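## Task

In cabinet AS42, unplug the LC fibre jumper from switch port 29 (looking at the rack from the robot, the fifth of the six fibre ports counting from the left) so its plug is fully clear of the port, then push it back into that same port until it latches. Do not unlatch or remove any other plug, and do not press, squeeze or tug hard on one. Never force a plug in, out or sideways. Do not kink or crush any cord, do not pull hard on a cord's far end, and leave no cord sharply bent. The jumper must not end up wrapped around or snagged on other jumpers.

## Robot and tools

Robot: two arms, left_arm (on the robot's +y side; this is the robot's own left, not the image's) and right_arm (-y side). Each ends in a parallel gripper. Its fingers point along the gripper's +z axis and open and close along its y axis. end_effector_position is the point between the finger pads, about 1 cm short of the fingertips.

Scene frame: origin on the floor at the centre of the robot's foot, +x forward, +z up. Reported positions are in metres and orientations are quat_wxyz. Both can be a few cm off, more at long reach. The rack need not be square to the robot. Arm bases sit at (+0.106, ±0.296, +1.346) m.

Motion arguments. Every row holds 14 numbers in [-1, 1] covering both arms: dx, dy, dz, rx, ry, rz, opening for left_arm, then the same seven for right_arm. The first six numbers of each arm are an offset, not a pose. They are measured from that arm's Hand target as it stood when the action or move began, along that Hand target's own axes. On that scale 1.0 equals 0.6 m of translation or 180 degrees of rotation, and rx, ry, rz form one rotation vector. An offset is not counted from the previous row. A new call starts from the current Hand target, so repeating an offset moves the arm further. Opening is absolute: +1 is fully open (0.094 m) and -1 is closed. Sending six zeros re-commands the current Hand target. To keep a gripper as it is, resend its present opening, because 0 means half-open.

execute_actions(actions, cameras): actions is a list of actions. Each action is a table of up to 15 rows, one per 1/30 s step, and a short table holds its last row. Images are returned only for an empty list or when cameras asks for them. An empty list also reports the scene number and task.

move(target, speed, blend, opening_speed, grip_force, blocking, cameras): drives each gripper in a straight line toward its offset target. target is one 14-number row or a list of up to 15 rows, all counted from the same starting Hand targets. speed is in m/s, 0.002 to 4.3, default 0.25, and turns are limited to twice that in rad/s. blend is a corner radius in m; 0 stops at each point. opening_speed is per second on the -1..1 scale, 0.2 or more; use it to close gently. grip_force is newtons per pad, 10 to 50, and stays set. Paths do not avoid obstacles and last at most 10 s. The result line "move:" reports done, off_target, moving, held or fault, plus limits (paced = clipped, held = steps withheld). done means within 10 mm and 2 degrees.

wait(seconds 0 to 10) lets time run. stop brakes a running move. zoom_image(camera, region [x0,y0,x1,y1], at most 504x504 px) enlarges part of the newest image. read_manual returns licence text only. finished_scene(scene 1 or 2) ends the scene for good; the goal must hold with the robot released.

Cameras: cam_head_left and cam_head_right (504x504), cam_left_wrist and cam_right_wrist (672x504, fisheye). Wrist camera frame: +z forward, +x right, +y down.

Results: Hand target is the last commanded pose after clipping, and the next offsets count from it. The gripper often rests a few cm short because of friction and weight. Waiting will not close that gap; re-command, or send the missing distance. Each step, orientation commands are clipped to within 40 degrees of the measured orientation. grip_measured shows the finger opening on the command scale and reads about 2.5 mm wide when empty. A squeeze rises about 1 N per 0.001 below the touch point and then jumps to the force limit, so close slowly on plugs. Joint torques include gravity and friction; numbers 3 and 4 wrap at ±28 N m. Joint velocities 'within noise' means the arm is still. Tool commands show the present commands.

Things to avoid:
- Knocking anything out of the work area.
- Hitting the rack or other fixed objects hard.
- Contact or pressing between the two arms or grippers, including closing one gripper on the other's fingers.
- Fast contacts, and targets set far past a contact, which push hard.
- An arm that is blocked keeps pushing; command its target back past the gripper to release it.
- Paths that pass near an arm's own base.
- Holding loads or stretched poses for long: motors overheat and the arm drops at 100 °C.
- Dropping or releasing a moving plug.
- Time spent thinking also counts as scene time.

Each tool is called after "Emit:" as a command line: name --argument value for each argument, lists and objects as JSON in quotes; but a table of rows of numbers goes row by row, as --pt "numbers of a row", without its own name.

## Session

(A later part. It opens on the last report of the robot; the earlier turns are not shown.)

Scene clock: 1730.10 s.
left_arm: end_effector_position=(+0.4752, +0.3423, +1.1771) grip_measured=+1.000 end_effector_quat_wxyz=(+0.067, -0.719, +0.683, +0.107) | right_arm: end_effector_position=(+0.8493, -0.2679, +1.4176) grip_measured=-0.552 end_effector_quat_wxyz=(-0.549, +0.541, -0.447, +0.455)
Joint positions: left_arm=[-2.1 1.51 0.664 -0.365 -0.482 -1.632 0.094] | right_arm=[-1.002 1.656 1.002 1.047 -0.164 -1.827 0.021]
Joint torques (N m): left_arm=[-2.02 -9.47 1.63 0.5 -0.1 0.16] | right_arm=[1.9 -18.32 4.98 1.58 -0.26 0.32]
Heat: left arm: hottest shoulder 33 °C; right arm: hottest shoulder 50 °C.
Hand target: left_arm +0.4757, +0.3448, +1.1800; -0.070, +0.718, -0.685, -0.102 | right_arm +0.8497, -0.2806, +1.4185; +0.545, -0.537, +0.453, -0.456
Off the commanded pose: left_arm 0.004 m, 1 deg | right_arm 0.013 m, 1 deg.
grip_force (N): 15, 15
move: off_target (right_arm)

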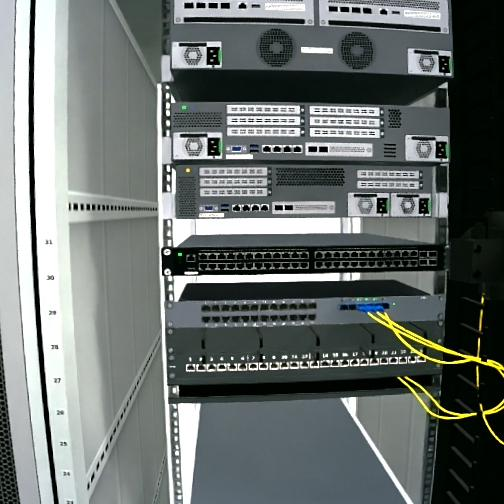

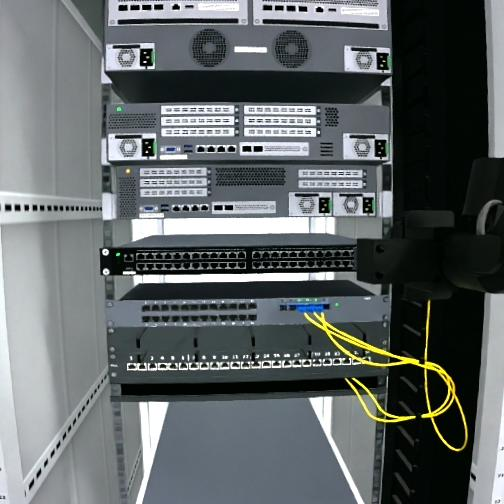

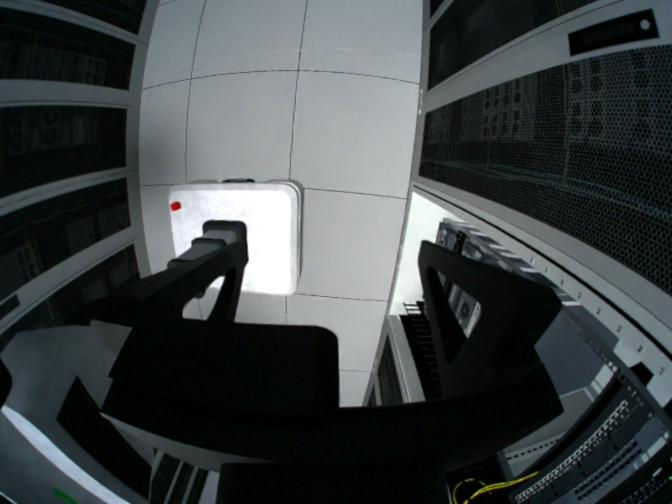

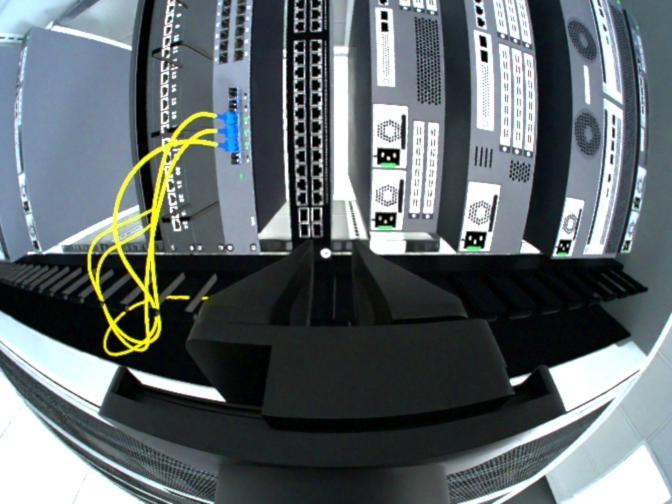

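Emit:
move --pt "0 0 0 0 0 0 1 -0.0328 0 0.0057 -0.0539 0.139 0.506 -0.55" --pt "0 0 0 0 0 0 1 -0.0825 0.0308 0.1665 -0.0539 0.139 0.506 -0.55" --speed '[0.25,0.12]' --cameras '["all"]'

Emit:
zoom_image --camera "cam_right_wrist" --region '[200, 150, 500, 400]'

Scene clock: 1777.53 s.
left_arm: end_effector_position=(+0.4752, +0.3423, +1.1771) grip_measured=+1.000 end_effector_quat_wxyz=(+0.067, -0.719, +0.683, +0.107) | right_arm: end_effector_position=(+0.9281, -0.2278, +1.3959) grip_measured=-0.552 end_effector_quat_wxyz=(+0.558, +0.003, +0.830, -0.002)
Joint positions: left_arm=[-2.1 1.51 0.664 -0.365 -0.482 -1.632 0.094] | right_arm=[-0.86 1.709 1.333 0.426 0.265 -0.232 0.021]
Joint torques (N m): left_arm=[-2.02 -10.4 1.78 0.57 -0.12 0.18] | right_arm=[5.83 -17.55 9.72 1.46 -0.1 0.22]
Motor temperatures (°C): left_arm=[27 34 28 25 25 27 28] | right_arm=[31 50 37 27 28 28 29]
Heat: left arm: hottest shoulder 34 °C; right arm: hottest shoulder 50 °C.
Hand target: left_arm +0.4757, +0.3448, +1.1800; -0.070, +0.718, -0.685, -0.102 | right_arm +0.9397, -0.2144, +1.4011; +0.563, +0.005, +0.827, +0.007
Off the commanded pose: left_arm 0.004 m, 1 deg | right_arm 0.019 m, 1 deg.
grip_force (N): 15, 15
move: off_target (right_arm)

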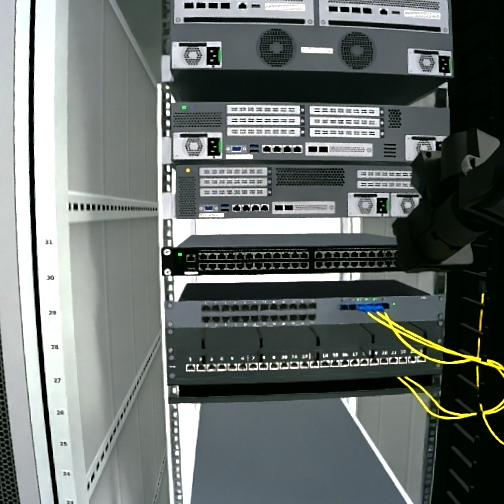

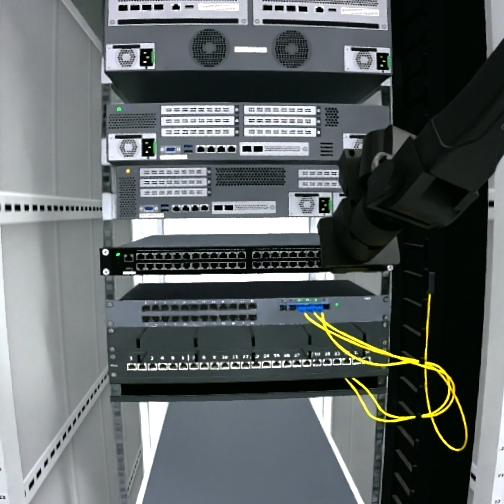

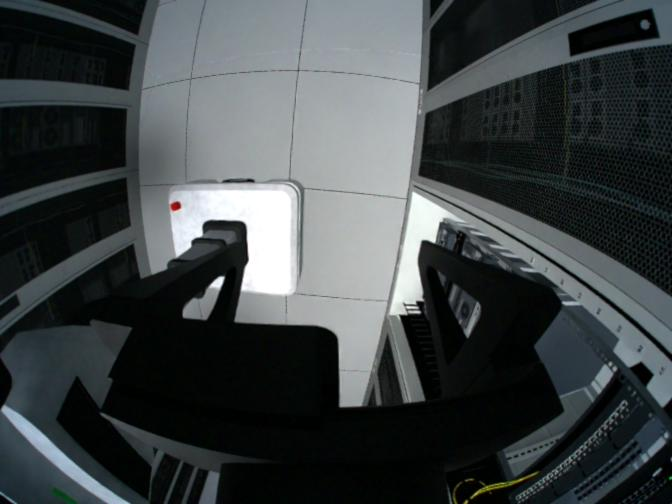

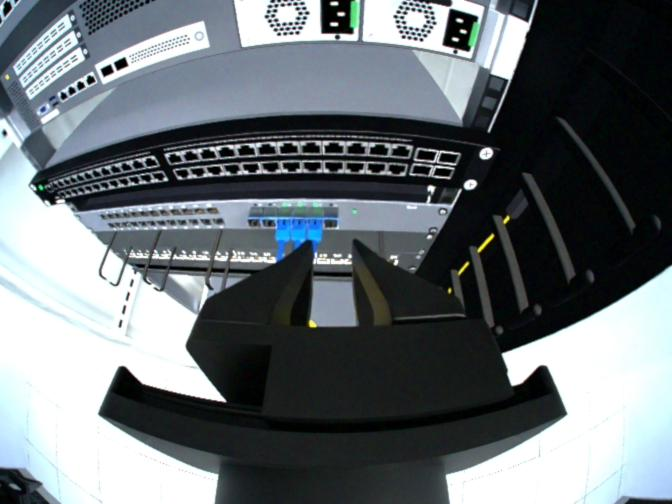

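Scaled by 1.680 from the camera's 672x504 image, which has a finer 960x720 frame.

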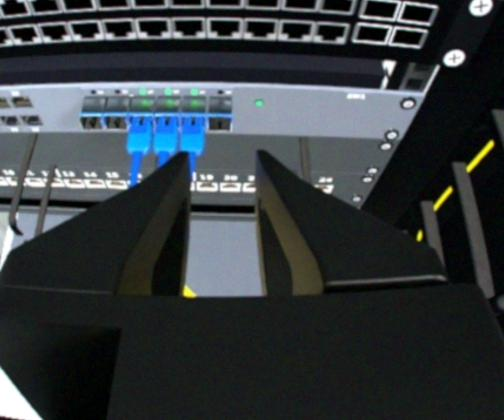

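Emit:
move --target '[0,0,0,0,0,0,1,0.0,0,0.04,0,0,0,0.95]' --grip_force 50 --speed 0.1 --cameras '["cam_right_wrist"]'

Emit:
zoom_image --camera "cam_right_wrist" --region '[200, 150, 480, 400]'

Scene clock: 1781.67 s.
left_arm: end_effector_position=(+0.4752, +0.3423, +1.1771) grip_measured=+1.000 end_effector_quat_wxyz=(+0.067, -0.719, +0.683, +0.107) | right_arm: end_effector_position=(+0.9497, -0.2203, +1.3872) grip_measured=+0.948 end_effector_quat_wxyz=(+0.557, +0.001, +0.831, +0.001)
Joint positions: left_arm=[-2.1 1.51 0.664 -0.365 -0.482 -1.632 0.094] | right_arm=[-0.86 1.767 1.414 0.4 0.258 -0.232 0.092]
Joint torques (N m): left_arm=[-2.55 -9.47 1.63 0.65 -0.13 0.25] | right_arm=[5.25 -18.67 9.92 1.52 -0.25 0.22]
Heat: left arm: hottest shoulder 34 °C; right arm: hottest shoulder 49 °C.
Hand target: left_arm +0.4757, +0.3448, +1.1800; -0.070, +0.718, -0.685, -0.102 | right_arm +0.9620, -0.2143, +1.3924; +0.563, +0.005, +0.827, +0.007
Off the commanded pose: left_arm 0.004 m, 1 deg | right_arm 0.015 m, 1 deg.
move: off_target (right_arm)
Images, in order (width x height): cam_right_wrist 672x504.

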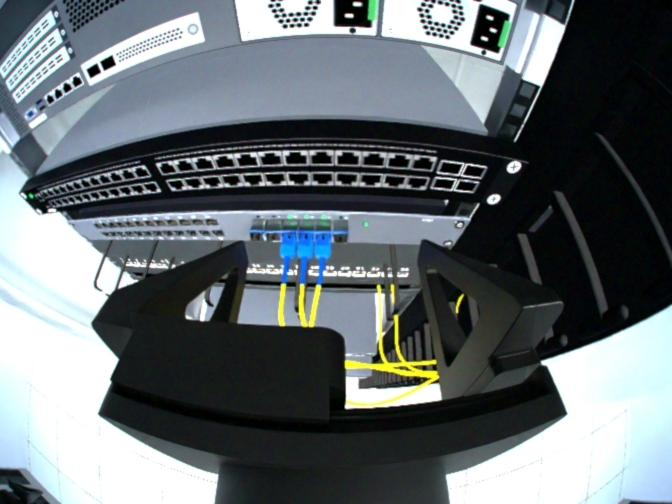

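Scaled by 1.800 from the camera's 672x504 image, which has a finer 960x720 frame.

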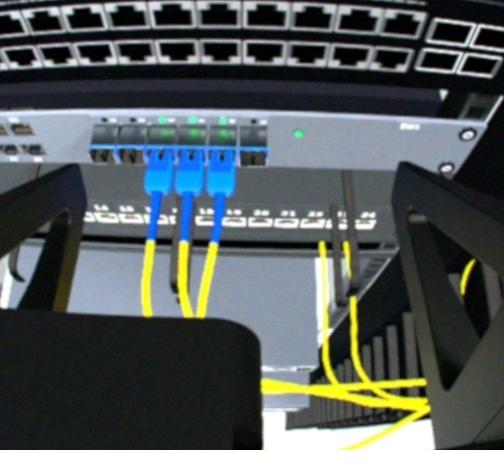

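Emit:
move --target '[0,0,0,0,0,0,1,-0.006,0.0833,-0.0743,0,0,0,0.95]' --speed 0.12 --cameras '["cam_right_wrist"]'

Emit:
zoom_image --camera "cam_right_wrist" --region '[240, 190, 480, 400]'

Scene clock: 1786.23 s.
left_arm: end_effector_position=(+0.4752, +0.3423, +1.1771) grip_measured=+1.000 end_effector_quat_wxyz=(+0.067, -0.719, +0.683, +0.107) | right_arm: end_effector_position=(+0.9204, -0.1667, +1.3965) grip_measured=+0.948 end_effector_quat_wxyz=(+0.550, -0.002, +0.835, +0.002)
Joint positions: left_arm=[-2.1 1.51 0.664 -0.365 -0.482 -1.632 0.094] | right_arm=[-0.76 1.746 1.353 0.422 0.357 -0.232 0.092]
Joint torques (N m): left_arm=[-2.08 -9.82 1.91 0.83 -0.06 0.15] | right_arm=[6.3 -20.6 6.72 2.67 -0.11 0.17]
Heat: left arm: hottest shoulder 34 °C; right arm: hottest shoulder 49 °C.
Hand target: left_arm +0.4757, +0.3448, +1.1800; -0.070, +0.718, -0.685, -0.102 | right_arm +0.9218, -0.1648, +1.4129; +0.563, +0.005, +0.827, +0.007
Off the commanded pose: left_arm 0.004 m, 1 deg | right_arm 0.017 m, 2 deg.
move: off_target (right_arm)
Images, in order (width x height): cam_right_wrist 672x504.

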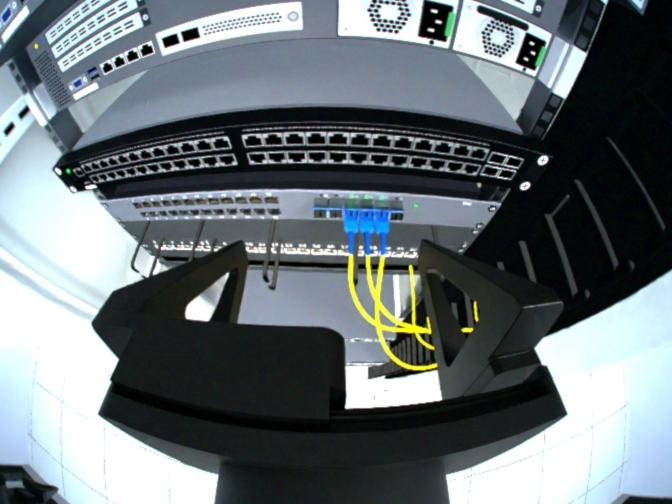

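Scaled by 2.100 from the camera's 672x504 image, which has a finer 960x720 frame.

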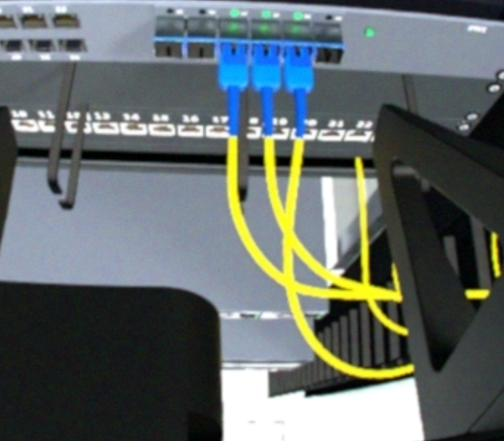

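Emit:
zoom_image --camera "cam_right_wrist" --region '[360, 280, 400, 340]'

Emit:
zoom_image --camera "cam_right_wrist" --region '[395, 300, 495, 380]'

Scaled by 8.400 from the camera's 672x504 image, which has a finer 960x720 frame.

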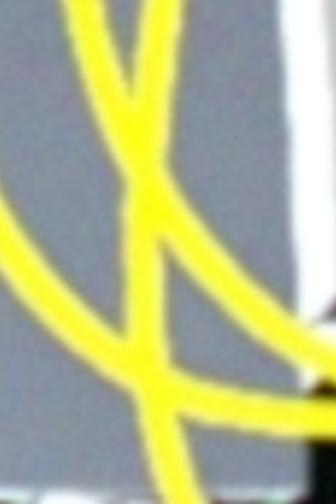

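Scaled by 5.040 from the camera's 672x504 image, which has a finer 960x720 frame.

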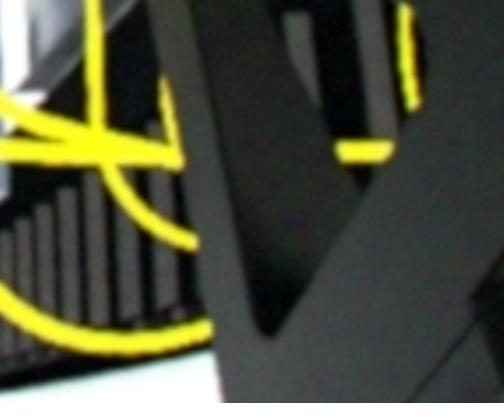

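Emit:
move --target '[0,0,0,0,0,0,1,0,0,-0.15,0,0,0,0.95]' --speed 0.15 --cameras '["cam_right_wrist","cam_head_right"]'

Emit:
zoom_image --camera "cam_head_right" --region '[270, 280, 470, 460]'

Scene clock: 1822.03 s.
left_arm: end_effector_position=(+0.4752, +0.3423, +1.1771) grip_measured=+1.000 end_effector_quat_wxyz=(+0.067, -0.719, +0.683, +0.107) | right_arm: end_effector_position=(+0.8383, -0.1711, +1.4318) grip_measured=+0.948 end_effector_quat_wxyz=(+0.551, +0.002, +0.835, +0.000)
Joint positions: left_arm=[-2.1 1.51 0.664 -0.365 -0.482 -1.632 0.094] | right_arm=[-0.703 1.547 1.091 0.49 0.42 -0.232 0.092]
Joint torques (N m): left_arm=[-2.14 -9.11 1.69 0.85 -0.14 0.16] | right_arm=[5.66 -16.91 6.48 2.65 -0.1 0.13]
Heat: left arm: hottest shoulder 34 °C; right arm: hottest shoulder 50 °C.
Hand target: left_arm +0.4757, +0.3448, +1.1800; -0.070, +0.718, -0.685, -0.102 | right_arm +0.8381, -0.1652, +1.4459; +0.563, +0.005, +0.827, +0.007
Off the commanded pose: left_arm 0.004 m, 1 deg | right_arm 0.015 m, 2 deg.
move: off_target (right_arm)
Images, in order (width x height): cam_head_right 504x504, cam_right_wrist 672x504.

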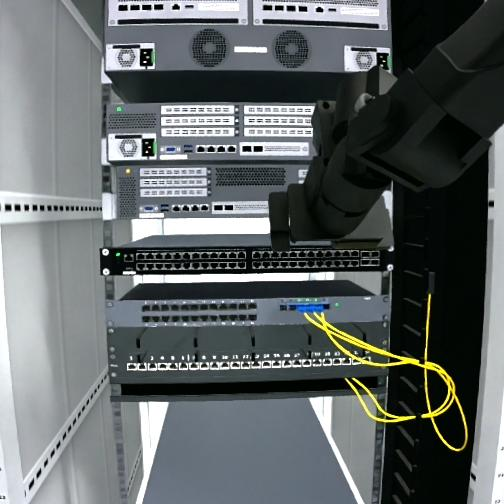

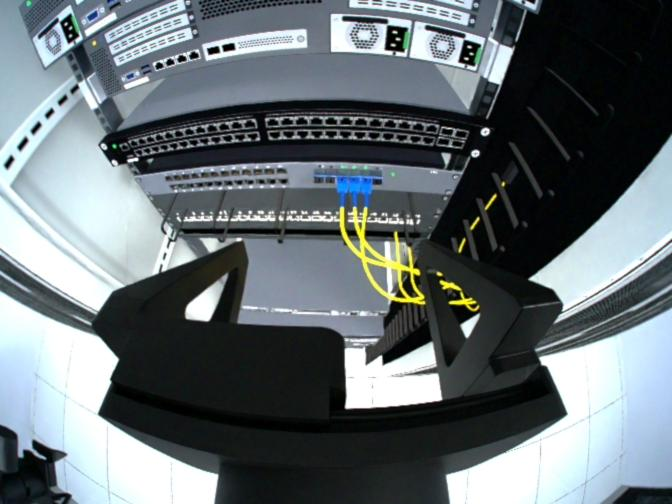

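Scaled by 2.520 from the camera's 504x504 image, which has a finer 720x720 frame.

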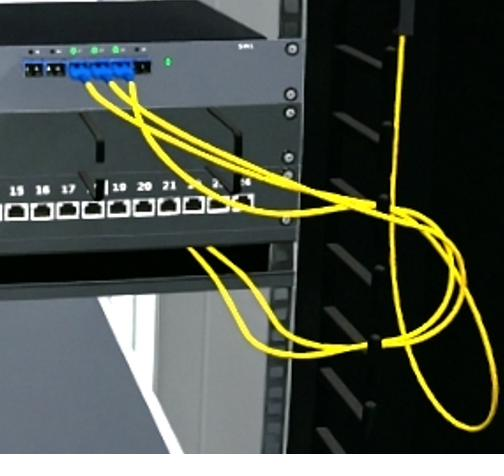

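Emit:
finished_scene --scene 1

The scene is finished: the task was done.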